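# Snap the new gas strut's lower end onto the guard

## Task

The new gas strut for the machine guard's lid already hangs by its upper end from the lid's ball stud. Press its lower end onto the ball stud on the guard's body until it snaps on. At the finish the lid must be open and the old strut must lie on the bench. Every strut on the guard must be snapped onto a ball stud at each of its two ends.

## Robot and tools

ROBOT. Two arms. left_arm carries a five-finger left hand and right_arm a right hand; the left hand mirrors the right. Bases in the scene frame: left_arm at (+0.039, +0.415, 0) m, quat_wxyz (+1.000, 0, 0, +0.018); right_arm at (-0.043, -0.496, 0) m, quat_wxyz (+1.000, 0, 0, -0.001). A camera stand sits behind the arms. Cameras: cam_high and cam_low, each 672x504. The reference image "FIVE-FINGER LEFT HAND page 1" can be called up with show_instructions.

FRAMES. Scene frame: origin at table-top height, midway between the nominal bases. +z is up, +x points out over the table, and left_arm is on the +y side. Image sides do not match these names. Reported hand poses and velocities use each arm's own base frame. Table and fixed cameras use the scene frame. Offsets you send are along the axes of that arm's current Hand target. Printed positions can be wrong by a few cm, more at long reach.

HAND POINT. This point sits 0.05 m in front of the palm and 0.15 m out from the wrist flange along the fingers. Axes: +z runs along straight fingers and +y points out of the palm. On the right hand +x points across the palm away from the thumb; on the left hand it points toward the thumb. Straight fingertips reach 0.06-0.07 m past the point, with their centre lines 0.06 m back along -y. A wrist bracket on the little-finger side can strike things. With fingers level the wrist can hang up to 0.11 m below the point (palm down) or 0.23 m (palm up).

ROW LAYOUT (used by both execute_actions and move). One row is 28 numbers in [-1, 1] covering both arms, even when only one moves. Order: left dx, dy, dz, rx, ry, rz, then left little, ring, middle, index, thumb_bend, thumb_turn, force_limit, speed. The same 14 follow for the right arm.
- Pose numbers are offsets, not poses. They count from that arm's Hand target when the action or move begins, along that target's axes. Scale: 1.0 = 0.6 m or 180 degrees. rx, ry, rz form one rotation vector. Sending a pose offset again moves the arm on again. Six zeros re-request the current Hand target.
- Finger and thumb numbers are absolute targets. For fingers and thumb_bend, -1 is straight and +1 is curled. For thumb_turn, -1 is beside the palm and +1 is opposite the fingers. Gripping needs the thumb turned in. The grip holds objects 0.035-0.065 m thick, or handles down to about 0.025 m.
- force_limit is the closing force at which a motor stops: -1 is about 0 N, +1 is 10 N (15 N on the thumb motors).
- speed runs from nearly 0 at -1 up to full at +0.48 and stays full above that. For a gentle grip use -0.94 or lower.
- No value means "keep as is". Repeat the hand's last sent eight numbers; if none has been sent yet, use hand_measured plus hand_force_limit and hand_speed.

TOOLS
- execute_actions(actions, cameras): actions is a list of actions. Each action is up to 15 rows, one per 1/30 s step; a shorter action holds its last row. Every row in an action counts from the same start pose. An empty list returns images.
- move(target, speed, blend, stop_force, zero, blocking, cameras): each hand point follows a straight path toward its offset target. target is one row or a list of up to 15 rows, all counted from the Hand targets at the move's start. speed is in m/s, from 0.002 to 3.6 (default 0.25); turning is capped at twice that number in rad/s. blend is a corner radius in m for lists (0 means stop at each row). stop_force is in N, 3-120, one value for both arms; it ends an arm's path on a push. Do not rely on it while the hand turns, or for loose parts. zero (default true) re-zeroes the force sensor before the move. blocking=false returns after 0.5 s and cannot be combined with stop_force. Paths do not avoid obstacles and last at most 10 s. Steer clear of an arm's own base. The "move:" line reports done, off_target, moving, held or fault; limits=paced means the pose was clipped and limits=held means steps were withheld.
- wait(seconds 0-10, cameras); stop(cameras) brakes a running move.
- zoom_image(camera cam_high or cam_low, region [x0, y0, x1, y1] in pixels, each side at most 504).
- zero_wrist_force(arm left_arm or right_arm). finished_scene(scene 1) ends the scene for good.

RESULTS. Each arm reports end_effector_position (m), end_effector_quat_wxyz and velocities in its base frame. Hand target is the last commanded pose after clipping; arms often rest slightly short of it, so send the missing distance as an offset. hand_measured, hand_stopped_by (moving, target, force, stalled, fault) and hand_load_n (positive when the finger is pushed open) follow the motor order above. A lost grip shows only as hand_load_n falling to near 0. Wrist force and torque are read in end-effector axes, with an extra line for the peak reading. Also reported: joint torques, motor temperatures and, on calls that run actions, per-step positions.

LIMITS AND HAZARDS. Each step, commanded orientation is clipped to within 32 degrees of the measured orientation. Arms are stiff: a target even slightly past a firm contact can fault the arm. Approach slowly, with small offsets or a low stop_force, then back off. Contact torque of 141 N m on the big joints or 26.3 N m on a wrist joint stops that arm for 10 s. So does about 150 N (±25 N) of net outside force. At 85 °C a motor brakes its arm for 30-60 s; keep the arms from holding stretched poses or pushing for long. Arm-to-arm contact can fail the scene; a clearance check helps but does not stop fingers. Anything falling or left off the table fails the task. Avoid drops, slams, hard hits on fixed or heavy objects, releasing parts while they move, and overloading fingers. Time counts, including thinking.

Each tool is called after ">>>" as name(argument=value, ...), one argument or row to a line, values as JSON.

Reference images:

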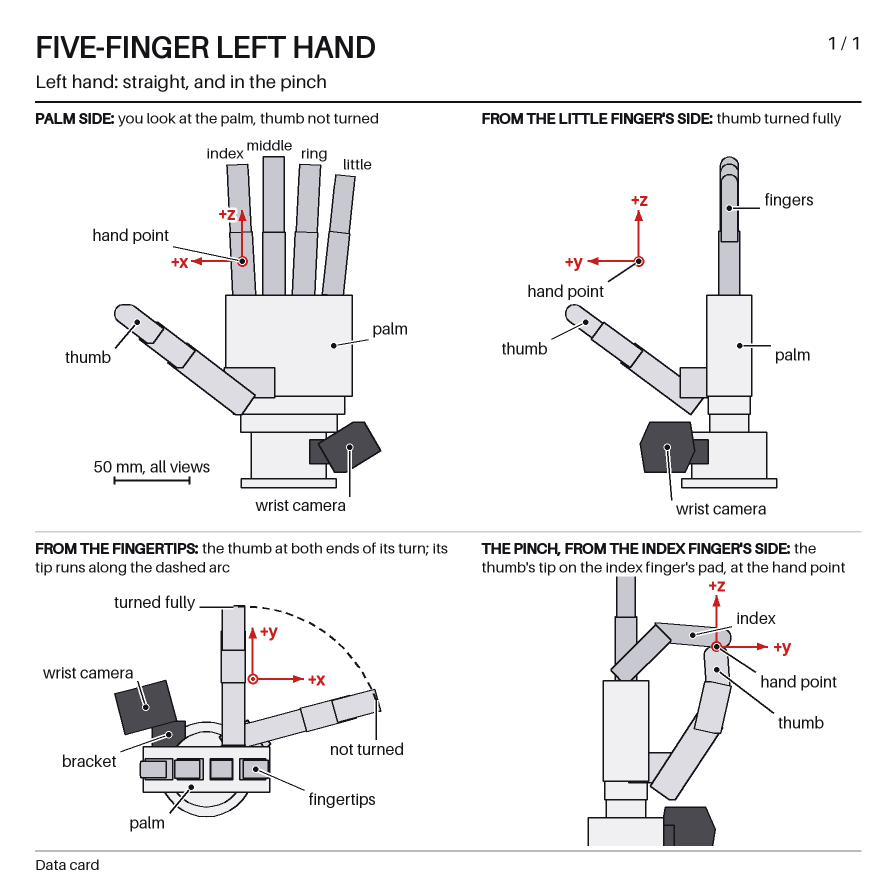

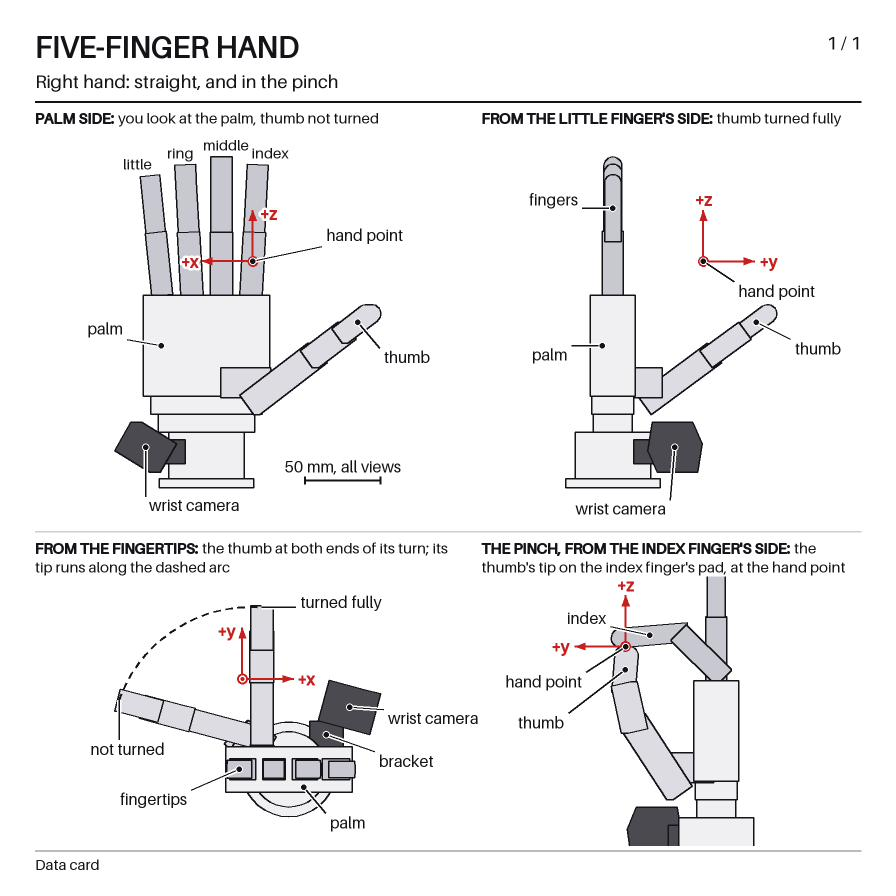

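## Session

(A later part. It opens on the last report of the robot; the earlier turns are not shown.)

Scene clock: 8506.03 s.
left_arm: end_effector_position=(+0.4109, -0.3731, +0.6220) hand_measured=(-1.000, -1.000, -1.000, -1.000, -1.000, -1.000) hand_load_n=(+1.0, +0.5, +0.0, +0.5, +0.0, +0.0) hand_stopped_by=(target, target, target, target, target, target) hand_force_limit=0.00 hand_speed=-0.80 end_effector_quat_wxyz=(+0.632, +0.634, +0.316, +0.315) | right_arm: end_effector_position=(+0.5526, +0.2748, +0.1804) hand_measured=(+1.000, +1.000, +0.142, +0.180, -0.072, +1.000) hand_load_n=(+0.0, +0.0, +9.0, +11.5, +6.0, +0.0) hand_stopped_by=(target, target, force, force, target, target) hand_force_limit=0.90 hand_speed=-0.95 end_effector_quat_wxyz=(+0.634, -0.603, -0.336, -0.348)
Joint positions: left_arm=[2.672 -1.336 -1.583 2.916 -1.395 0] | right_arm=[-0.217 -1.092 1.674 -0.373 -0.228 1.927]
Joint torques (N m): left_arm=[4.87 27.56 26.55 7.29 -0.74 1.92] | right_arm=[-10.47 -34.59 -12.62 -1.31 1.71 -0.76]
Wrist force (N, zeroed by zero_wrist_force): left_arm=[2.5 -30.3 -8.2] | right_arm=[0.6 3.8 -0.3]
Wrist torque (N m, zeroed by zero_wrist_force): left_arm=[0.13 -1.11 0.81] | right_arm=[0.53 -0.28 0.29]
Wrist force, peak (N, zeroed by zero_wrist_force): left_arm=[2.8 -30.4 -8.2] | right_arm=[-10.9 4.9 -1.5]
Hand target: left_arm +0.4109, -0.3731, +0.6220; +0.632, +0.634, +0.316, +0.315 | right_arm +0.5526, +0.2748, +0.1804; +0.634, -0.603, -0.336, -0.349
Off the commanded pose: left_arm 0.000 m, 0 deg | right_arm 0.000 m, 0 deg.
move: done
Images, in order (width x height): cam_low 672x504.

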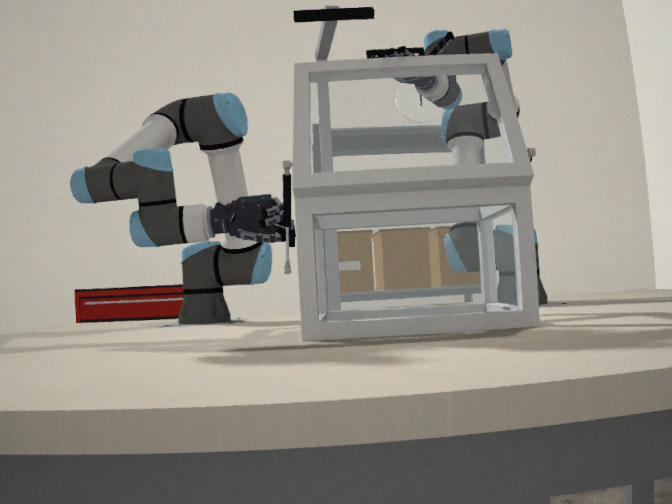

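>>> move(
  target=[
    [0,0,0,0,0,0,-1,-1,-1,-1,-1,-1,0,-0.8,0.0002,-0.03627,0.00319,0,0.00389,0.04427,1,1,0.72,0.77,-0.07,1,0.9,-0.95],
    [0,0,0,0,0,0,-1,-1,-1,-1,-1,-1,0,-0.8,0.0063,-0.07208,0.00634,0,0.00779,0.08855,1,1,0.72,0.77,-0.07,1,0.9,-0.95],
  ],
  speed=0.04,
  blend=0.002,
  cameras=["cam_low"],
)

>>> zoom_image(
  camera="cam_low",
  region=[265, 200, 310, 270],
)

Scene clock: 8522.17 s.
left_arm: end_effector_position=(+0.4109, -0.3731, +0.6220) hand_measured=(-1.000, -1.000, -1.000, -1.000, -1.000, -1.000) hand_load_n=(+1.0, +0.0, +0.0, +0.5, +0.0, +0.0) hand_stopped_by=(target, target, target, target, target, target) hand_force_limit=0.00 hand_speed=-0.80 end_effector_quat_wxyz=(+0.632, +0.634, +0.316, +0.315) | right_arm: end_effector_position=(+0.5179, +0.2772, +0.2067) hand_measured=(+1.000, +1.000, +0.142, +0.180, -0.072, +1.000) hand_load_n=(+0.0, +0.0, +9.0, +11.0, +5.5, -0.5) hand_stopped_by=(target, target, force, force, target, target) hand_force_limit=0.90 hand_speed=-0.95 end_effector_quat_wxyz=(+0.680, -0.639, -0.242, -0.265)
Joint positions: left_arm=[2.672 -1.336 -1.583 2.916 -1.395 0] | right_arm=[-0.224 -1.152 1.688 -0.235 -0.224 2.117]
Joint torques (N m): left_arm=[5.55 27.57 27 7.37 -0.76 2] | right_arm=[-11.38 -35.13 -8.24 -1.32 1.15 -0.68]
Wrist force (N, zeroed by zero_wrist_force): left_arm=[2.3 -29.9 -8.1] | right_arm=[1.9 3.6 -0.7]
Wrist torque (N m, zeroed by zero_wrist_force): left_arm=[0.15 -1.10 0.80] | right_arm=[0.55 -0.21 0.30]
Wrist force, peak (N, zeroed by zero_wrist_force): left_arm=[2.2 -30.5 -8.2] | right_arm=[-4.4 4.2 -0.9]
Hand target: left_arm +0.4109, -0.3731, +0.6220; +0.632, +0.634, +0.316, +0.315 | right_arm +0.5180, +0.2772, +0.2067; +0.680, -0.639, -0.242, -0.265
Off the commanded pose: left_arm 0.000 m, 0 deg | right_arm 0.000 m, 0 deg.
move: done
Images, in order (width x height): cam_low 672x504.

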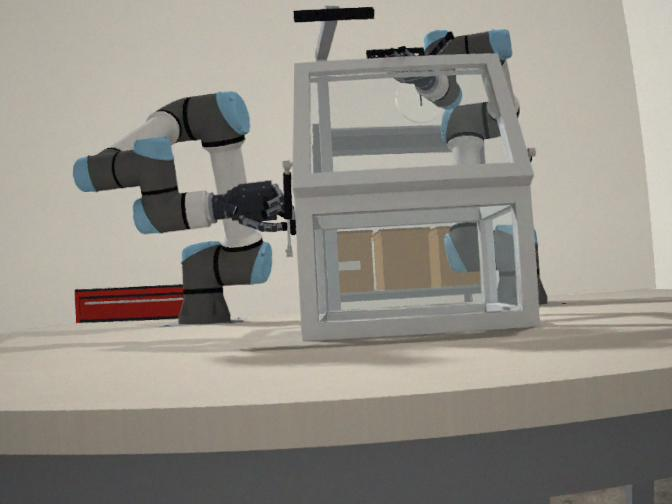

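Scaled by 7.200.

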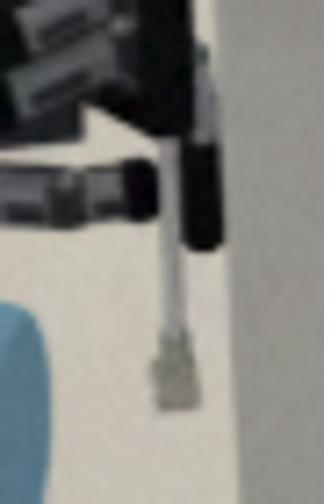

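>>> move(
  target=[
    [0,0,0,0,0,0,-1,-1,-1,-1,-1,-1,0,-0.8,0.0003,-0.03627,0.00319,0,0.00389,0.04427,1,1,0.72,0.77,-0.07,1,0.9,-0.95],
    [0,0,0,0,0,0,-1,-1,-1,-1,-1,-1,0,-0.8,0.0063,-0.07208,0.00634,0,0.00779,0.08855,1,1,0.72,0.77,-0.07,1,0.9,-0.95],
  ],
  speed=0.04,
  blend=0.002,
  cameras=["cam_low"],
)

>>> zoom_image(
  camera="cam_low",
  region=[265, 190, 310, 250],
)

Scene clock: 8532.47 s.
left_arm: end_effector_position=(+0.4109, -0.3731, +0.6220) hand_measured=(-1.000, -1.000, -1.000, -1.000, -1.000, -1.000) hand_load_n=(+0.5, +0.0, +0.0, +1.0, -0.5, +0.0) hand_stopped_by=(target, target, target, target, target, target) hand_force_limit=0.00 hand_speed=-0.80 end_effector_quat_wxyz=(+0.632, +0.634, +0.316, +0.315) | right_arm: end_effector_position=(+0.4919, +0.2790, +0.2416) hand_measured=(+1.000, +1.000, +0.142, +0.180, -0.072, +1.000) hand_load_n=(+0.0, +0.0, +9.0, +11.5, +6.0, -2.5) hand_stopped_by=(target, target, force, force, target, target) hand_force_limit=0.90 hand_speed=-0.95 end_effector_quat_wxyz=(+0.713, -0.663, -0.142, -0.175) end_effector_velocity=(+0.001, +0.000, +0.000) end_effector_angular_velocity=(-0.001, -0.008, +0.000)
Joint positions: left_arm=[2.672 -1.336 -1.583 2.916 -1.395 0] | right_arm=[-0.228 -1.198 1.665 -0.084 -0.213 2.313]
Joint velocities: left_arm=[within noise] | right_arm=[0 0 0 -0.005 0 -0.003]
Joint torques (N m): left_arm=[5.5 27.68 27.11 7.41 -0.86 1.98] | right_arm=[-7.17 -34.18 -13.05 -0.06 -0.94 -0.41]
Wrist force (N, zeroed by zero_wrist_force): left_arm=[1.9 -30.4 -8.6] | right_arm=[11.6 2.5 0.2]
Wrist torque (N m, zeroed by zero_wrist_force): left_arm=[0.15 -1.12 0.79] | right_arm=[0.46 -0.24 0.26]
Wrist force, peak (N, zeroed by zero_wrist_force): left_arm=[1.9 -30.7 -8.5] | right_arm=[11.6 2.7 0.2]
Hand target: left_arm +0.4109, -0.3731, +0.6220; +0.632, +0.634, +0.316, +0.315 | right_arm +0.4919, +0.2790, +0.2415; +0.713, -0.663, -0.143, -0.176
Off the commanded pose: left_arm 0.000 m, 0 deg | right_arm 0.000 m, 0 deg.
move: done
Images, in order (width x height): cam_low 672x504.

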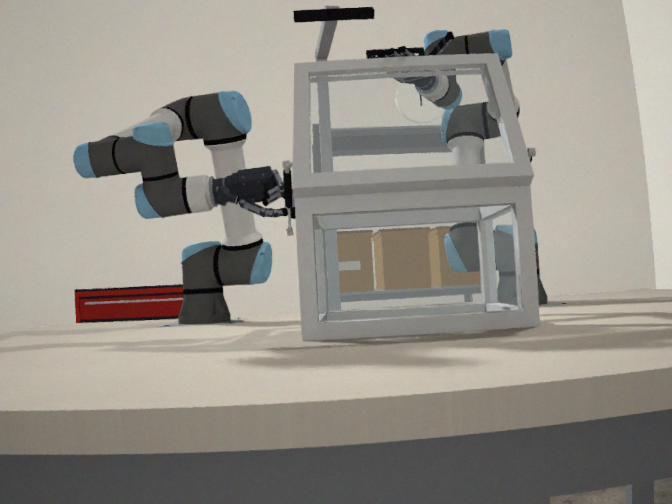

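Scaled by 8.400.

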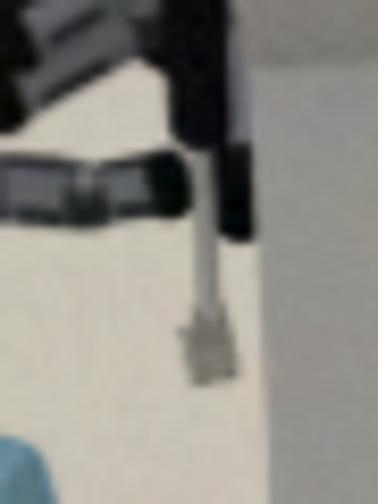

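>>> zoom_image(
  camera="cam_low",
  region=[282, 222, 298, 240],
)

Scaled by 28.000.

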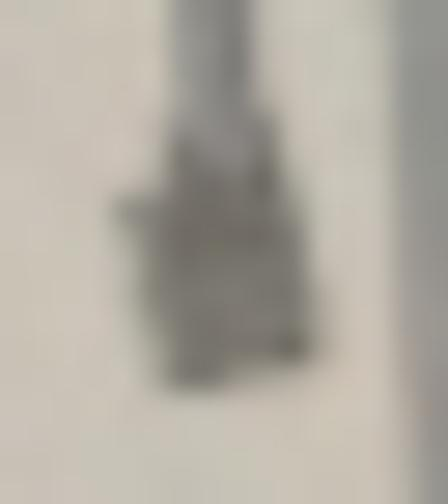

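>>> move(
  target=[0,0,0,0,0,0,-1,-1,-1,-1,-1,-1,0,-0.8,0.0011,0,0,0,0,0,1,1,0.72,0.77,-0.07,1,0.9,-0.95],
  speed=0.01,
)

>>> execute_actions(
  actions=[
    [[0,0,0,0,0,0,-1,-1,-1,-1,-1,-1,0,-0.8,0,0,0,0,0,0,1,1,0.74,0.79,-0.043,1,0.9,-0.95]],
    [[0,0,0,0,0,0,-1,-1,-1,-1,-1,-1,0,-0.8,0,0,0,0,0,0,1,1,0.74,0.79,-0.043,1,0.9,-0.95]],
  ],
  cameras=["cam_low"],
)

>>> zoom_image(
  camera="cam_low",
  region=[282, 222, 298, 240],
)

Scene clock: 8568.37 s.
left_arm: end_effector_position=(+0.4109, -0.3731, +0.6220) hand_measured=(-1.000, -1.000, -1.000, -1.000, -1.000, -1.000) hand_load_n=(+1.0, +0.0, +0.0, +0.5, +0.0, +0.0) hand_stopped_by=(target, target, target, target, target, target) hand_force_limit=0.00 hand_speed=-0.80 end_effector_quat_wxyz=(+0.632, +0.634, +0.316, +0.315) | right_arm: end_effector_position=(+0.4925, +0.2789, +0.2418) hand_measured=(+1.000, +1.000, +0.142, +0.180, -0.072, +1.000) hand_load_n=(+0.0, +0.0, +9.0, +11.0, +6.0, -0.5) hand_stopped_by=(target, target, force, force, target, target) hand_force_limit=0.90 hand_speed=-0.95 end_effector_quat_wxyz=(+0.713, -0.663, -0.143, -0.176)
Joint positions: left_arm=[2.672 -1.336 -1.583 2.916 -1.395 0] | right_arm=[-0.228 -1.197 1.663 -0.083 -0.213 2.313]
Joint torques (N m): left_arm=[5.24 27.76 26.6 7.5 -0.69 1.89] | right_arm=[12.08 -24.98 -22.33 2.74 1.21 -1.56]
Wrist force (N, zeroed by zero_wrist_force): left_arm=[2.4 -30.4 -8.0] | right_arm=[1.0 3.2 -0.7]
Wrist torque (N m, zeroed by zero_wrist_force): left_arm=[0.10 -1.10 0.81] | right_arm=[0.47 -0.19 0.28]
Wrist force, peak (N, zeroed by zero_wrist_force): left_arm=[1.9 -30.8 -8.4] | right_arm=[11.2 2.8 0.2]
Hand target: left_arm +0.4109, -0.3731, +0.6220; +0.632, +0.634, +0.316, +0.315 | right_arm +0.4925, +0.2789, +0.2418; +0.713, -0.663, -0.143, -0.176
Off the commanded pose: left_arm 0.000 m, 0 deg | right_arm 0.000 m, 0 deg.
move: done

Scene clock: 8569.57 s.
left_arm: end_effector_position=(+0.4109, -0.3731, +0.6220) hand_measured=(-1.000, -1.000, -1.000, -1.000, -1.000, -1.000) hand_load_n=(+1.0, +0.0, +0.0, +1.0, +0.0, +0.0) hand_stopped_by=(target, target, target, target, target, target) hand_force_limit=0.00 hand_speed=-0.80 end_effector_quat_wxyz=(+0.632, +0.634, +0.316, +0.315) | right_arm: end_effector_position=(+0.4925, +0.2789, +0.2418) hand_measured=(+1.000, +1.000, +0.144, +0.180, -0.048, +1.000) hand_load_n=(+0.0, +0.0, +11.0, +13.5, +6.5, +0.0) hand_stopped_by=(target, target, force, force, target, target) hand_force_limit=0.90 hand_speed=-0.95 end_effector_quat_wxyz=(+0.713, -0.663, -0.143, -0.176)
Joint positions: left_arm=[2.672 -1.336 -1.583 2.916 -1.395 0] | right_arm=[-0.228 -1.197 1.663 -0.083 -0.213 2.313]
Joint torques (N m): left_arm=[5.11 28.12 26.94 7.41 -0.92 1.79] | right_arm=[8.39 -31.89 -14.03 0.82 1.17 -1.7]
Wrist force (N, zeroed by zero_wrist_force): left_arm=[2.5 -29.9 -8.1] | right_arm=[0.9 3.2 -0.6]
Wrist torque (N m, zeroed by zero_wrist_force): left_arm=[0.14 -1.13 0.80] | right_arm=[0.47 -0.19 0.30]
Wrist force, peak (N, zeroed by zero_wrist_force): left_arm=[2.3 -30.4 -7.9] | right_arm=[0.9 3.6 -0.5]
Hand target: left_arm +0.4109, -0.3731, +0.6220; +0.632, +0.634, +0.316, +0.315 | right_arm +0.4925, +0.2789, +0.2418; +0.713, -0.663, -0.143, -0.176
Off the commanded pose: left_arm 0.000 m, 0 deg | right_arm 0.000 m, 0 deg.
Step readings (end_effector_position of left_arm | right_arm):
0: (+0.4109, -0.3731, +0.6220) | (+0.4925, +0.2789, +0.2418)
1: (+0.4109, -0.3731, +0.6220) | (+0.4925, +0.2789, +0.2418)
2: (+0.4109, -0.3731, +0.6220) | (+0.4925, +0.2789, +0.2418)
4: (+0.4109, -0.3731, +0.6220) | (+0.4925, +0.2789, +0.2418)
8: (+0.4109, -0.3731, +0.6220) | (+0.4925, +0.2789, +0.2418)
15: (+0.4109, -0.3731, +0.6220) | (+0.4925, +0.2789, +0.2418)
16: (+0.4109, -0.3731, +0.6220) | (+0.4925, +0.2789, +0.2418)
17: (+0.4109, -0.3731, +0.6220) | (+0.4925, +0.2789, +0.2418)
19: (+0.4109, -0.3731, +0.6220) | (+0.4925, +0.2789, +0.2418)
23: (+0.4109, -0.3731, +0.6220) | (+0.4925, +0.2789, +0.2418)
30: (+0.4109, -0.3731, +0.6220) | (+0.4925, +0.2789, +0.2418)
Images, in order (width x height): cam_low 672x504.

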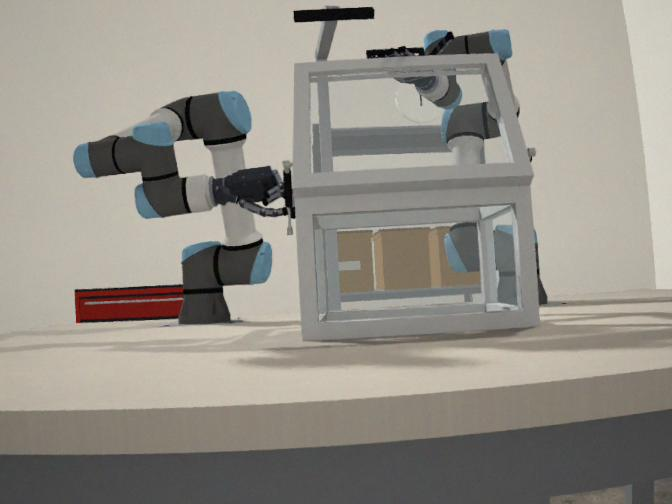

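Scaled by 28.000.

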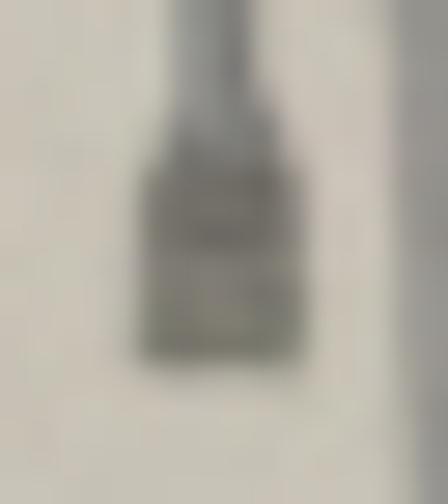

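>>> move(
  target=[
    [0,0,0,0,0,0,-1,-1,-1,-1,-1,-1,0,-0.8,0.0008,-0.02256,0.00199,0,0.00243,0.02767,1,1,0.74,0.79,-0.043,1,0.9,-0.95],
    [0,0,0,0,0,0,-1,-1,-1,-1,-1,-1,0,-0.8,0.00227,-0.04512,0.00397,0,0.00487,0.05535,1,1,0.74,0.79,-0.043,1,0.9,-0.95],
  ],
  speed=0.04,
  blend=0.002,
  cameras=["all"],
)

>>> zoom_image(
  camera="cam_low",
  region=[275, 190, 305, 230],
)

>>> zoom_image(
  camera="cam_high",
  region=[190, 180, 250, 250],
)

Scene clock: 8586.90 s.
left_arm: end_effector_position=(+0.4109, -0.3731, +0.6220) hand_measured=(-1.000, -1.000, -1.000, -1.000, -1.000, -1.000) hand_load_n=(+0.5, +0.0, +0.0, +0.5, +0.0, +0.0) hand_stopped_by=(target, target, target, target, target, target) hand_force_limit=0.00 hand_speed=-0.80 end_effector_quat_wxyz=(+0.632, +0.634, +0.316, +0.315) | right_arm: end_effector_position=(+0.4818, +0.2796, +0.2669) hand_measured=(+1.000, +1.000, +0.144, +0.180, -0.048, +1.000) hand_load_n=(+0.0, +0.0, +11.0, +13.5, +6.5, +0.0) hand_stopped_by=(target, target, force, force, target, target) hand_force_limit=0.90 hand_speed=-0.95 end_effector_quat_wxyz=(+0.727, -0.672, -0.079, -0.118)
Joint positions: left_arm=[2.672 -1.336 -1.583 2.916 -1.395 0] | right_arm=[-0.228 -1.213 1.629 0.018 -0.203 2.438]
Joint torques (N m): left_arm=[5.39 27.98 26.89 7.52 -0.93 1.78] | right_arm=[-11.28 -38.96 -14.49 -0.05 0.58 -0.48]
Wrist force (N, zeroed by zero_wrist_force): left_arm=[2.4 -30.2 -8.1] | right_arm=[1.4 3.2 -0.4]
Wrist torque (N m, zeroed by zero_wrist_force): left_arm=[0.13 -1.11 0.81] | right_arm=[0.39 -0.20 0.33]
Wrist force, peak (N, zeroed by zero_wrist_force): left_arm=[2.4 -30.4 -8.1] | right_arm=[-4.4 4.2 -0.9]
Hand target: left_arm +0.4109, -0.3731, +0.6220; +0.632, +0.634, +0.316, +0.315 | right_arm +0.4819, +0.2796, +0.2668; +0.727, -0.672, -0.079, -0.118
Off the commanded pose: left_arm 0.000 m, 0 deg | right_arm 0.000 m, 0 deg.
move: done

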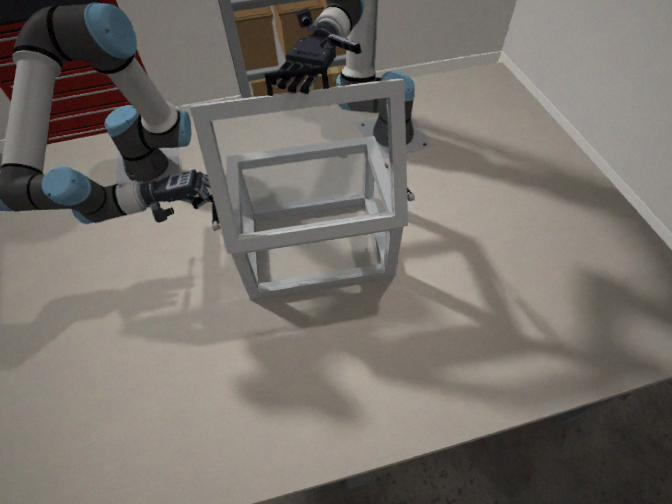

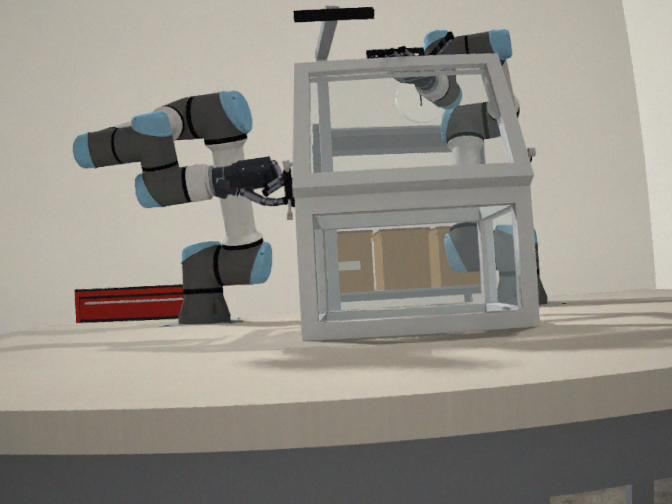

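Scaled by 12.600.

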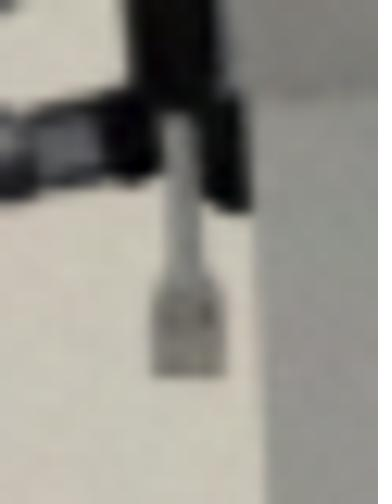

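Scaled by 7.200.

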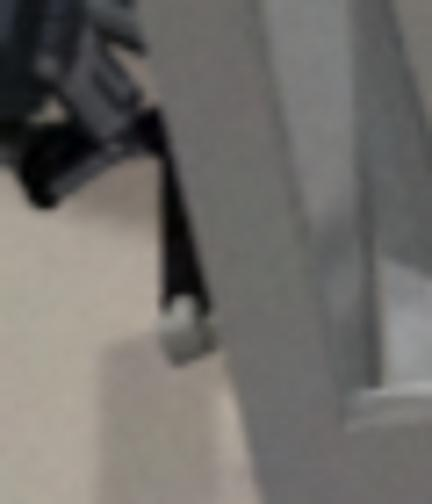

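>>> move(
  target=[
    [0,0,0,0,0,0,-1,-1,-1,-1,-1,-1,0,-0.8,0.0002,0.0027,-0.0002,0,-0.0003,-0.0033,1,1,0.74,0.79,-0.043,1,0.9,-0.95],
    [0,0,0,0,0,0,-1,-1,-1,-1,-1,-1,0,-0.8,0.0002,0.00365,0.0106,0,-0.0003,-0.0033,1,1,0.74,0.79,-0.043,1,0.9,-0.95],
  ],
  speed=[0.01,0.01],
  stop_force=6,
  cameras=["all"],
)

>>> zoom_image(
  camera="cam_low",
  region=[275, 190, 305, 230],
)

Scene clock: 8617.60 s.
left_arm: end_effector_position=(+0.4109, -0.3731, +0.6220) hand_measured=(-1.000, -1.000, -1.000, -1.000, -1.000, -1.000) hand_load_n=(+0.5, +0.0, +0.0, +1.0, +0.0, +0.0) hand_stopped_by=(target, target, target, target, target, target) hand_force_limit=0.00 hand_speed=-0.80 end_effector_quat_wxyz=(+0.632, +0.634, +0.316, +0.315) | right_arm: end_effector_position=(+0.4829, +0.2861, +0.2653) hand_measured=(+1.000, +1.000, +0.144, +0.180, -0.048, +1.000) hand_load_n=(+0.0, +0.0, +5.0, +18.5, +6.5, +3.5) hand_stopped_by=(target, target, force, force, target, target) hand_force_limit=0.90 hand_speed=-0.95 end_effector_quat_wxyz=(+0.726, -0.672, -0.083, -0.121)
Joint positions: left_arm=[2.672 -1.336 -1.583 2.916 -1.395 0] | right_arm=[-0.215 -1.204 1.622 0.042 -0.191 2.4]
Joint torques (N m): left_arm=[5.63 27.64 27.16 7.59 -0.9 1.77] | right_arm=[-12.77 -42.68 -12.7 -0.98 -1.33 1.12]
Wrist force (N, zeroed by zero_wrist_force): left_arm=[2.5 -29.8 -7.7] | right_arm=[-4.8 3.0 -2.0]
Wrist torque (N m, zeroed by zero_wrist_force): left_arm=[0.10 -1.08 0.80] | right_arm=[0.42 0.04 0.36]
Wrist force, peak (N, zeroed by zero_wrist_force): left_arm=[2.4 -30.4 -8.1] | right_arm=[-4.9 3.5 -2.1]
Hand target: left_arm +0.4109, -0.3731, +0.6220; +0.632, +0.634, +0.316, +0.315 | right_arm +0.4829, +0.2861, +0.2653; +0.726, -0.672, -0.083, -0.121
Off the commanded pose: left_arm 0.000 m, 0 deg | right_arm 0.000 m, 0 deg.
move: done

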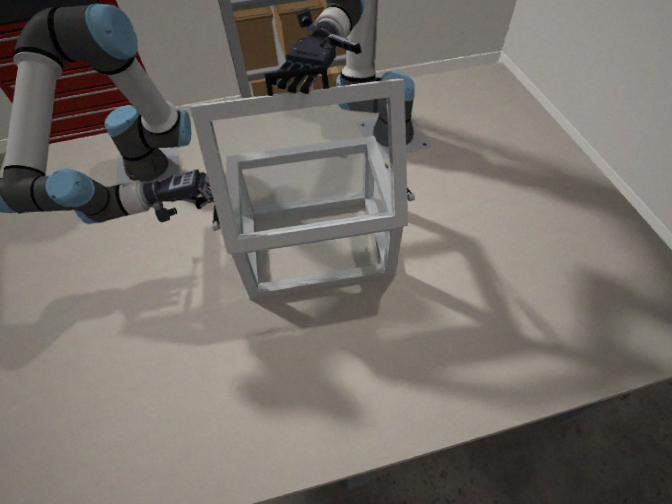

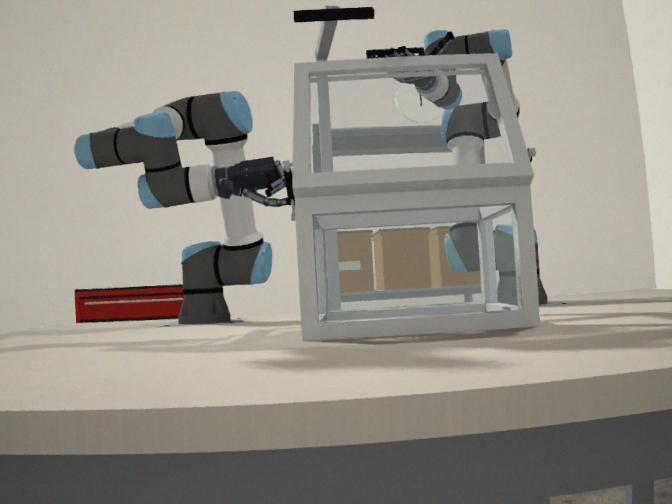

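Scaled by 12.600.

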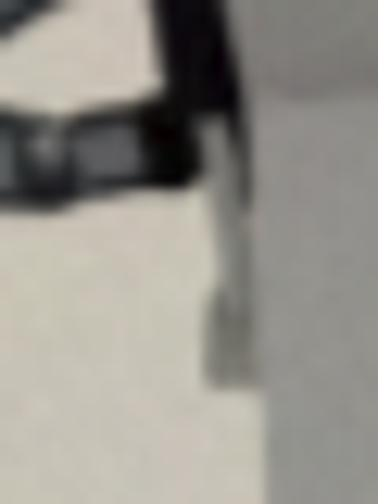

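>>> move(
  target=[0,0,0,0,0,0,-1,-1,-1,-1,-1,-1,0,-0.8,0,0,0,0,0.0139,0,1,1,0.74,0.79,-0.043,1,0.9,-0.95],
  speed=0.02,
  cameras=["cam_low"],
)

>>> zoom_image(
  camera="cam_low",
  region=[275, 190, 305, 230],
)

Scene clock: 8631.33 s.
left_arm: end_effector_position=(+0.4109, -0.3731, +0.6220) hand_measured=(-1.000, -1.000, -1.000, -1.000, -1.000, -1.000) hand_load_n=(+1.0, +0.0, +0.0, +1.0, +0.0, +0.0) hand_stopped_by=(target, target, target, target, target, target) hand_force_limit=0.00 hand_speed=-0.80 end_effector_quat_wxyz=(+0.632, +0.634, +0.316, +0.315) | right_arm: end_effector_position=(+0.4829, +0.2861, +0.2653) hand_measured=(+1.000, +1.000, +0.144, +0.180, -0.048, +1.000) hand_load_n=(+0.0, +0.0, +11.5, +13.0, +5.5, +1.5) hand_stopped_by=(target, target, force, force, target, target) hand_force_limit=0.90 hand_speed=-0.95 end_effector_quat_wxyz=(+0.728, -0.669, -0.067, -0.136)
Joint positions: left_arm=[2.672 -1.336 -1.583 2.916 -1.395 0] | right_arm=[-0.22 -1.186 1.629 0.181 -0.166 2.239]
Joint torques (N m): left_arm=[5.25 27.9 27.01 7.57 -0.83 1.76] | right_arm=[-12.29 -27.27 -21.77 -1.43 -0.93 1.48]
Wrist force (N, zeroed by zero_wrist_force): left_arm=[2.5 -29.8 -7.2] | right_arm=[-8.9 3.5 -1.1]
Wrist torque (N m, zeroed by zero_wrist_force): left_arm=[0.04 -1.07 0.80] | right_arm=[0.46 -0.17 0.34]
Wrist force, peak (N, zeroed by zero_wrist_force): left_arm=[2.4 -30.2 -7.7] | right_arm=[-9.5 3.9 -1.1]
Hand target: left_arm +0.4109, -0.3731, +0.6220; +0.632, +0.634, +0.316, +0.315 | right_arm +0.4829, +0.2861, +0.2653; +0.728, -0.669, -0.067, -0.136
Off the commanded pose: left_arm 0.000 m, 0 deg | right_arm 0.000 m, 0 deg.
move: done
Images, in order (width x height): cam_low 672x504.

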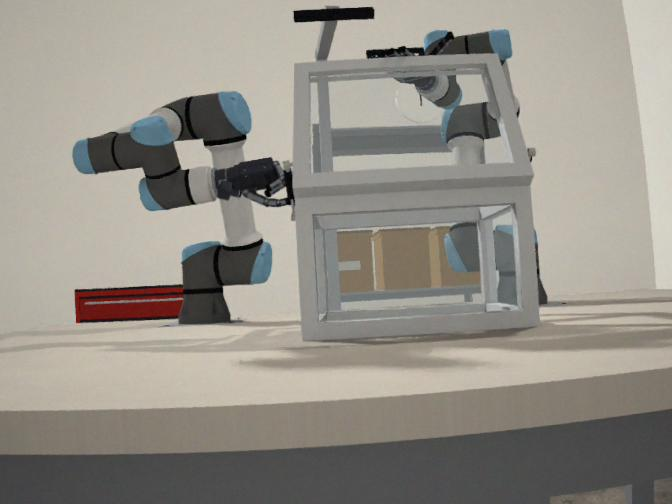

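Scaled by 12.600.

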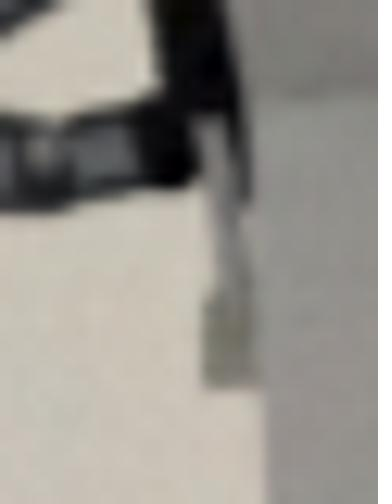

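>>> move(
  target=[0,0,0,0,0,0,-1,-1,-1,-1,-1,-1,0,-0.8,-0.00029,0.00058,0.00664,0,0,0,1,1,0.74,0.79,-0.043,1,0.9,-0.95],
  speed=0.008,
  stop_force=8,
  cameras=["cam_low"],
)

>>> zoom_image(
  camera="cam_low",
  region=[275, 190, 305, 230],
)

Scene clock: 8638.80 s.
left_arm: end_effector_position=(+0.4109, -0.3731, +0.6220) hand_measured=(-1.000, -1.000, -1.000, -1.000, -1.000, -1.000) hand_load_n=(+0.5, +0.0, +0.0, +0.5, +0.0, +0.0) hand_stopped_by=(target, target, target, target, target, target) hand_force_limit=0.00 hand_speed=-0.80 end_effector_quat_wxyz=(+0.632, +0.634, +0.316, +0.315) | right_arm: end_effector_position=(+0.4831, +0.2902, +0.2653) hand_measured=(+1.000, +1.000, +0.144, +0.180, -0.048, +1.000) hand_load_n=(+0.0, +0.0, +4.0, +8.5, +2.5, +4.5) hand_stopped_by=(target, target, force, force, target, target) hand_force_limit=0.90 hand_speed=-0.95 end_effector_quat_wxyz=(+0.728, -0.669, -0.067, -0.136)
Joint positions: left_arm=[2.672 -1.336 -1.583 2.916 -1.395 0] | right_arm=[-0.212 -1.177 1.622 0.211 -0.159 2.207]
Joint torques (N m): left_arm=[5.49 28.29 26.61 7.52 -0.92 1.67] | right_arm=[-9.56 -33.95 -13.29 -0.34 -2.46 1.16]
Wrist force (N, zeroed by zero_wrist_force): left_arm=[2.4 -30.2 -7.7] | right_arm=[-2.9 3.2 -2.8]
Wrist torque (N m, zeroed by zero_wrist_force): left_arm=[0.10 -1.08 0.80] | right_arm=[0.41 -0.09 0.31]
Wrist force, peak (N, zeroed by zero_wrist_force): left_arm=[2.5 -30.3 -7.8] | right_arm=[-10.7 -0.5 -9.0]
Hand target: left_arm +0.4109, -0.3731, +0.6220; +0.632, +0.634, +0.316, +0.315 | right_arm +0.4831, +0.2901, +0.2653; +0.728, -0.669, -0.067, -0.136
Off the commanded pose: left_arm 0.000 m, 0 deg | right_arm 0.000 m, 0 deg.
move: done
Images, in order (width x height): cam_low 672x504.

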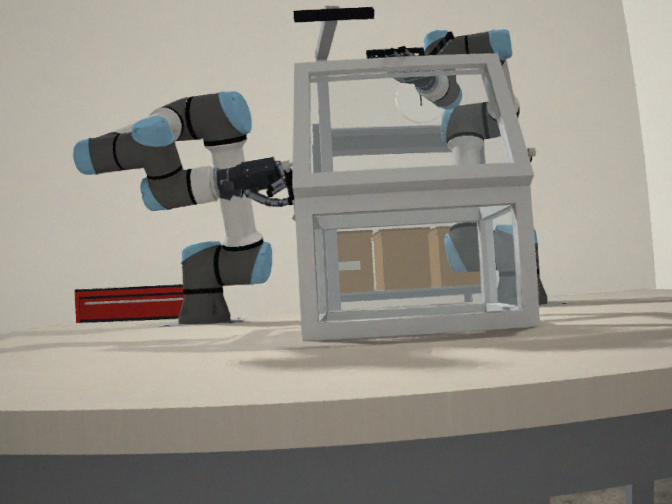

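Scaled by 12.600.

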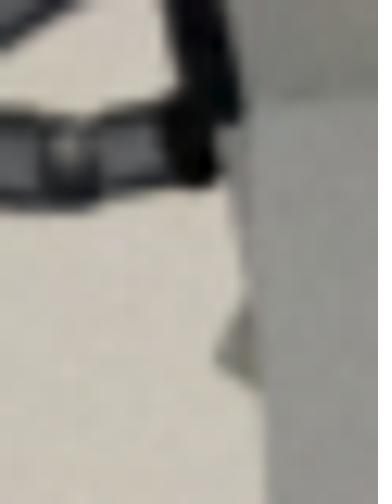

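>>> move(
  target=[0,0,0,0,0,0,-1,-1,-1,-1,-1,-1,0,-0.8,0.0007,0.00065,-0.01343,0,0,0,1,1,0.74,0.79,-0.043,1,0.9,-0.95],
  speed=0.02,
  cameras=["cam_low"],
)

>>> zoom_image(
  camera="cam_low",
  region=[275, 190, 305, 230],
)

Scene clock: 8697.23 s.
left_arm: end_effector_position=(+0.4109, -0.3731, +0.6220) hand_measured=(-1.000, -1.000, -1.000, -1.000, -1.000, -1.000) hand_load_n=(+1.0, +0.0, +0.0, +0.5, +0.0, +0.0) hand_stopped_by=(target, target, target, target, target, target) hand_force_limit=0.00 hand_speed=-0.80 end_effector_quat_wxyz=(+0.632, +0.634, +0.316, +0.315) | right_arm: end_effector_position=(+0.4830, +0.2820, +0.2643) hand_measured=(+1.000, +1.000, +0.144, +0.180, -0.048, +1.000) hand_load_n=(+0.0, +0.0, +12.0, +4.5, +3.0, +0.5) hand_stopped_by=(target, target, force, force, target, target) hand_force_limit=0.90 hand_speed=-0.95 end_effector_quat_wxyz=(+0.728, -0.669, -0.067, -0.136)
Joint positions: left_arm=[2.672 -1.336 -1.583 2.916 -1.395 0] | right_arm=[-0.229 -1.192 1.636 0.151 -0.173 2.269]
Joint torques (N m): left_arm=[5.61 27.9 26.87 7.68 -0.91 1.48] | right_arm=[11.3 -33.53 -18.16 3.13 1.1 -0.55]
Wrist force (N, zeroed by zero_wrist_force): left_arm=[2.1 -30.0 -8.0] | right_arm=[1.4 2.5 0.3]
Wrist torque (N m, zeroed by zero_wrist_force): left_arm=[0.12 -1.07 0.79] | right_arm=[0.39 -0.27 0.24]
Wrist force, peak (N, zeroed by zero_wrist_force): left_arm=[2.4 -30.5 -8.1] | right_arm=[-3.0 3.6 -2.7]
Hand target: left_arm +0.4109, -0.3731, +0.6220; +0.632, +0.634, +0.316, +0.315 | right_arm +0.4830, +0.2821, +0.2643; +0.728, -0.669, -0.067, -0.136
Off the commanded pose: left_arm 0.000 m, 0 deg | right_arm 0.000 m, 0 deg.
move: done
Images, in order (width x height): cam_low 672x504.

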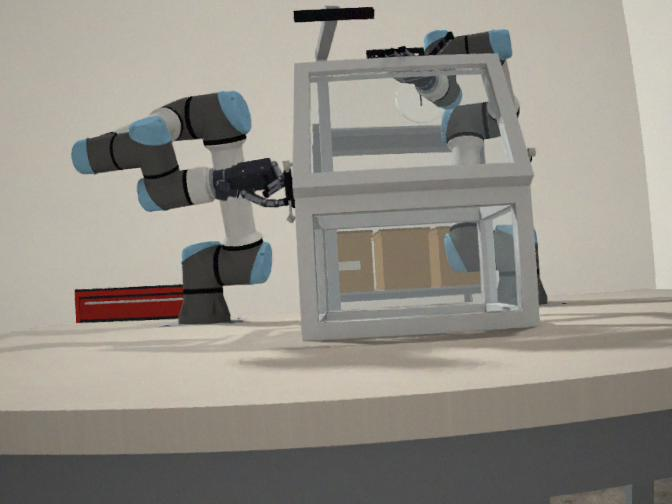

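Scaled by 12.600.

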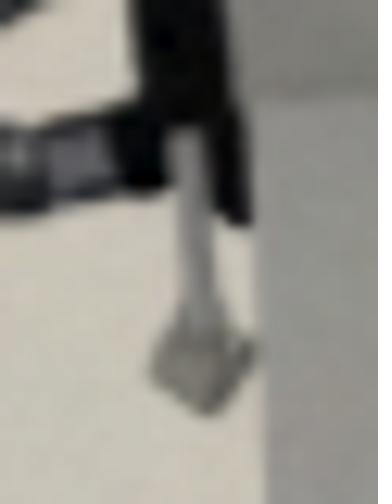

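>>> move(
  target=[0,0,0,0,0,0,-1,-1,-1,-1,-1,-1,0,-0.8,-0.00022,0.00044,0.00498,0,0,0,1,1,0.74,0.79,-0.043,1,0.9,-0.95],
  speed=0.008,
  stop_force=8,
  cameras=["cam_low"],
)

>>> zoom_image(
  camera="cam_low",
  region=[275, 190, 305, 230],
)

Scene clock: 8712.90 s.
left_arm: end_effector_position=(+0.4109, -0.3731, +0.6220) hand_measured=(-1.000, -1.000, -1.000, -1.000, -1.000, -1.000) hand_load_n=(+0.5, +0.0, +0.0, +0.5, +0.0, -0.5) hand_stopped_by=(target, target, target, target, target, target) hand_force_limit=0.00 hand_speed=-0.80 end_effector_quat_wxyz=(+0.632, +0.634, +0.316, +0.315) | right_arm: end_effector_position=(+0.4832, +0.2851, +0.2643) hand_measured=(+1.000, +1.000, +0.144, +0.180, -0.048, +1.000) hand_load_n=(+0.0, +0.0, +9.0, +6.0, +3.0, +2.0) hand_stopped_by=(target, target, force, force, target, target) hand_force_limit=0.90 hand_speed=-0.95 end_effector_quat_wxyz=(+0.728, -0.669, -0.067, -0.136)
Joint positions: left_arm=[2.672 -1.336 -1.583 2.916 -1.395 0] | right_arm=[-0.222 -1.186 1.631 0.172 -0.168 2.247]
Joint torques (N m): left_arm=[5.36 28.15 27.39 7.61 -0.85 1.59] | right_arm=[-9.13 -31.47 -13.71 -0.32 -2.5 0.98]
Wrist force (N, zeroed by zero_wrist_force): left_arm=[2.1 -30.0 -8.1] | right_arm=[0.4 2.5 -0.3]
Wrist torque (N m, zeroed by zero_wrist_force): left_arm=[0.13 -1.08 0.79] | right_arm=[0.40 -0.19 0.28]
Wrist force, peak (N, zeroed by zero_wrist_force): left_arm=[2.2 -30.5 -8.1] | right_arm=[1.6 2.9 0.2]
Hand target: left_arm +0.4109, -0.3731, +0.6220; +0.632, +0.634, +0.316, +0.315 | right_arm +0.4832, +0.2851, +0.2643; +0.728, -0.669, -0.067, -0.136
Off the commanded pose: left_arm 0.000 m, 0 deg | right_arm 0.000 m, 0 deg.
move: done
Images, in order (width x height): cam_low 672x504.

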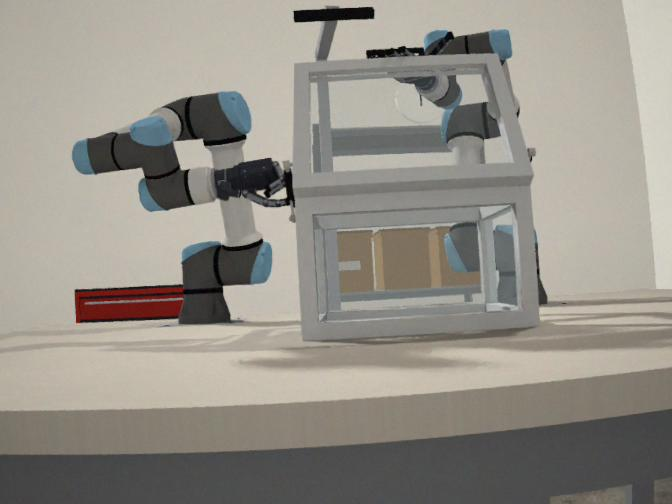

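Scaled by 12.600.

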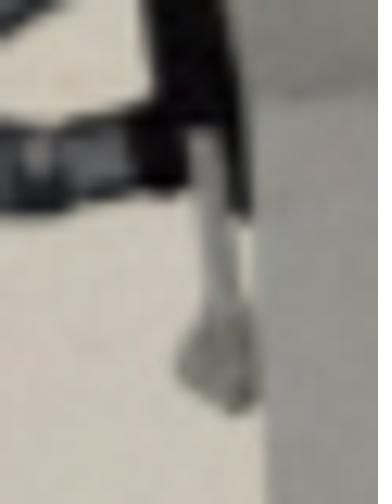

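>>> move(
  target=[0,0,0,0,0,0,-1,-1,-1,-1,-1,-1,0,-0.8,-0.00015,0.00029,0.00332,0,0,0,1,1,0.74,0.79,-0.043,1,0.9,-0.95],
  speed=0.006,
  stop_force=8,
  zero=false,
  cameras=["cam_low"],
)

>>> zoom_image(
  camera="cam_low",
  region=[275, 190, 305, 230],
)

Scene clock: 8721.73 s.
left_arm: end_effector_position=(+0.4109, -0.3731, +0.6220) hand_measured=(-1.000, -1.000, -1.000, -1.000, -1.000, -1.000) hand_load_n=(+1.0, +0.0, +0.0, +1.0, +0.0, +0.0) hand_stopped_by=(target, target, target, target, target, target) hand_force_limit=0.00 hand_speed=-0.80 end_effector_quat_wxyz=(+0.632, +0.634, +0.316, +0.315) | right_arm: end_effector_position=(+0.4833, +0.2871, +0.2643) hand_measured=(+1.000, +1.000, +0.144, +0.180, -0.048, +1.000) hand_load_n=(+0.0, +0.5, +7.0, +7.0, +2.5, +3.0) hand_stopped_by=(target, target, force, force, target, target) hand_force_limit=0.90 hand_speed=-0.95 end_effector_quat_wxyz=(+0.728, -0.669, -0.067, -0.136)
Joint positions: left_arm=[2.672 -1.336 -1.583 2.916 -1.395 0] | right_arm=[-0.218 -1.182 1.627 0.187 -0.164 2.231]
Joint torques (N m): left_arm=[5.38 27.99 27.25 7.54 -0.8 1.52] | right_arm=[-1.9 -27.78 -16.67 -0.09 -1.23 0.98]
Wrist force (N, zeroed by zero_wrist_force): left_arm=[2.3 -30.1 -7.7] | right_arm=[-1.0 2.6 -0.7]
Wrist torque (N m, zeroed by zero_wrist_force): left_arm=[0.11 -1.08 0.79] | right_arm=[0.40 -0.18 0.28]
Wrist force, peak (N, zeroed by zero_wrist_force): left_arm=[2.5 -30.5 -7.9] | right_arm=[-1.2 2.8 -0.6]
Hand target: left_arm +0.4109, -0.3731, +0.6220; +0.632, +0.634, +0.316, +0.315 | right_arm +0.4833, +0.2871, +0.2643; +0.728, -0.669, -0.067, -0.136
Off the commanded pose: left_arm 0.000 m, 0 deg | right_arm 0.000 m, 0 deg.
move: done
Images, in order (width x height): cam_low 672x504.

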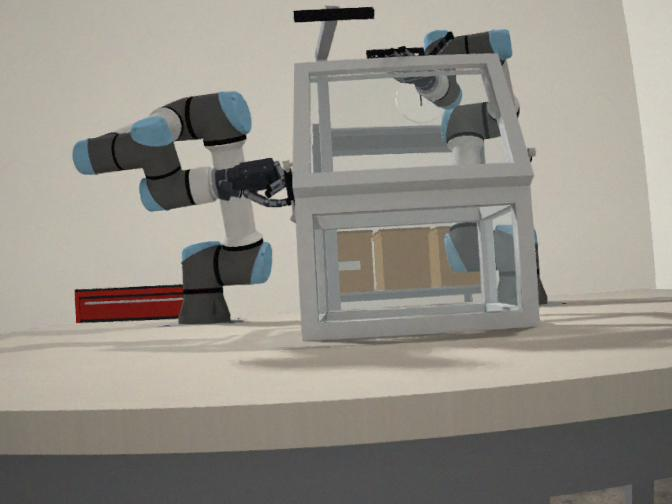

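Scaled by 12.600.

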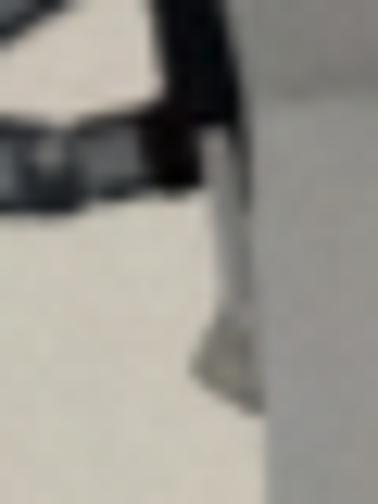

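>>> move(
  target=[0,0,0,0,0,0,-1,-1,-1,-1,-1,-1,0,-0.8,-0.00015,0.00029,0.00332,0,0,0,1,1,0.74,0.79,-0.043,1,0.9,-0.95],
  speed=0.006,
  stop_force=8,
  zero=false,
  cameras=["cam_low"],
)

>>> zoom_image(
  camera="cam_low",
  region=[275, 190, 305, 230],
)

Scene clock: 8731.80 s.
left_arm: end_effector_position=(+0.4109, -0.3731, +0.6220) hand_measured=(-1.000, -1.000, -1.000, -1.000, -1.000, -1.000) hand_load_n=(+1.0, +0.0, +0.0, +1.0, -0.5, +0.0) hand_stopped_by=(target, target, target, target, target, target) hand_force_limit=0.00 hand_speed=-0.80 end_effector_quat_wxyz=(+0.632, +0.634, +0.316, +0.315) | right_arm: end_effector_position=(+0.4834, +0.2891, +0.2643) hand_measured=(+1.000, +1.000, +0.144, +0.180, -0.048, +1.000) hand_load_n=(+0.0, +0.0, +5.5, +8.0, +3.0, +4.0) hand_stopped_by=(target, target, force, force, target, target) hand_force_limit=0.90 hand_speed=-0.95 end_effector_quat_wxyz=(+0.728, -0.669, -0.067, -0.136)
Joint positions: left_arm=[2.672 -1.336 -1.583 2.916 -1.395 0] | right_arm=[-0.214 -1.177 1.624 0.202 -0.161 2.215]
Joint torques (N m): left_arm=[4.83 27.9 27.52 7.58 -0.71 1.33] | right_arm=[-0.98 -25.83 -15.44 -0.23 -0.49 0.79]
Wrist force (N, zeroed by zero_wrist_force): left_arm=[2.2 -30.2 -7.6] | right_arm=[-2.1 1.1 -1.1]
Wrist torque (N m, zeroed by zero_wrist_force): left_arm=[0.09 -1.07 0.79] | right_arm=[0.39 -0.13 0.26]
Wrist force, peak (N, zeroed by zero_wrist_force): left_arm=[2.2 -30.3 -8.0] | right_arm=[-2.4 2.9 -1.1]
Hand target: left_arm +0.4109, -0.3731, +0.6220; +0.632, +0.634, +0.316, +0.315 | right_arm +0.4834, +0.2891, +0.2643; +0.728, -0.669, -0.067, -0.136
Off the commanded pose: left_arm 0.000 m, 0 deg | right_arm 0.000 m, 0 deg.
move: done
Images, in order (width x height): cam_low 672x504.

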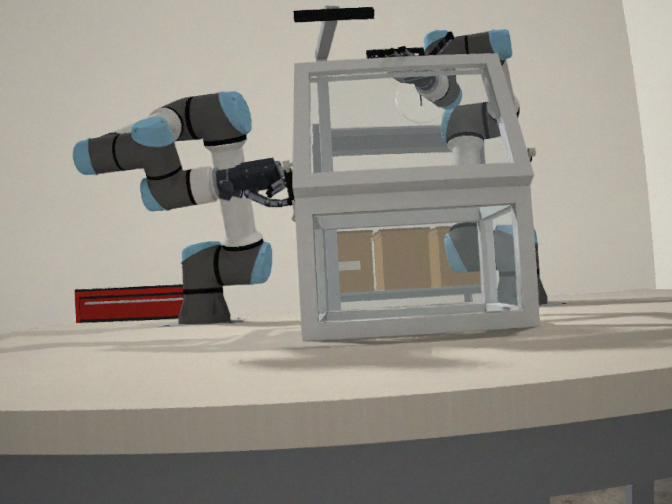

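Scaled by 12.600.

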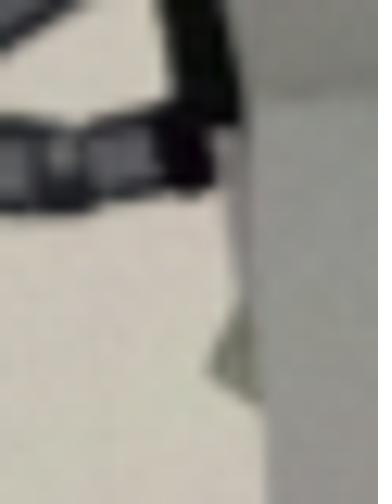

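>>> move(
  target=[0,0,0,0,0,0,-1,-1,-1,-1,-1,-1,0,-0.8,-0.00011,0.00022,0.00249,0,0,0,1,1,0.74,0.79,-0.043,1,0.9,-0.95],
  speed=0.006,
  stop_force=8,
  zero=false,
  cameras=["cam_low"],
)

>>> zoom_image(
  camera="cam_low",
  region=[280, 195, 305, 230],
)

Scene clock: 8737.70 s.
left_arm: end_effector_position=(+0.4109, -0.3731, +0.6220) hand_measured=(-1.000, -1.000, -1.000, -1.000, -1.000, -1.000) hand_load_n=(+0.5, +0.0, +0.0, +1.0, +0.0, +0.0) hand_stopped_by=(target, target, target, target, target, target) hand_force_limit=0.00 hand_speed=-0.80 end_effector_quat_wxyz=(+0.632, +0.634, +0.316, +0.315) | right_arm: end_effector_position=(+0.4835, +0.2906, +0.2643) hand_measured=(+1.000, +1.000, +0.144, +0.180, -0.046, +1.000) hand_load_n=(+0.0, +0.0, +3.5, +8.5, -1.0, +4.0) hand_stopped_by=(target, target, force, force, target, target) hand_force_limit=0.90 hand_speed=-0.95 end_effector_quat_wxyz=(+0.728, -0.669, -0.067, -0.136)
Joint positions: left_arm=[2.672 -1.336 -1.583 2.916 -1.395 0] | right_arm=[-0.21 -1.174 1.621 0.213 -0.158 2.203]
Joint torques (N m): left_arm=[5 28.22 27.52 7.7 -0.75 1.3] | right_arm=[1.88 -36.08 -14.3 -1.14 -0.11 1.17]
Wrist force (N, zeroed by zero_wrist_force): left_arm=[2.5 -29.3 -6.9] | right_arm=[-2.1 -6.7 -7.5]
Wrist torque (N m, zeroed by zero_wrist_force): left_arm=[0.05 -1.06 0.79] | right_arm=[0.15 0.00 0.14]
Wrist force, peak (N, zeroed by zero_wrist_force): left_arm=[2.3 -30.4 -7.8] | right_arm=[-1.9 -6.6 -7.7]
Hand target: left_arm +0.4109, -0.3731, +0.6220; +0.632, +0.634, +0.316, +0.315 | right_arm +0.4835, +0.2905, +0.2643; +0.728, -0.669, -0.067, -0.136
Off the commanded pose: left_arm 0.000 m, 0 deg | right_arm 0.000 m, 0 deg.
move: contact (right_arm)
Images, in order (width x height): cam_low 672x504.

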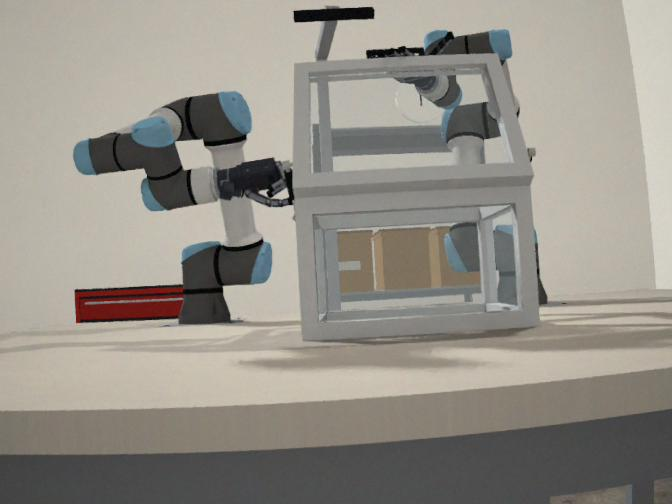

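Scaled by 14.400.

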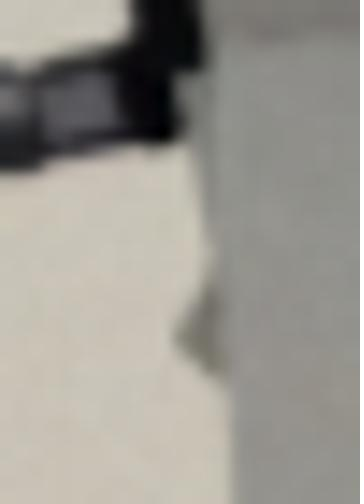

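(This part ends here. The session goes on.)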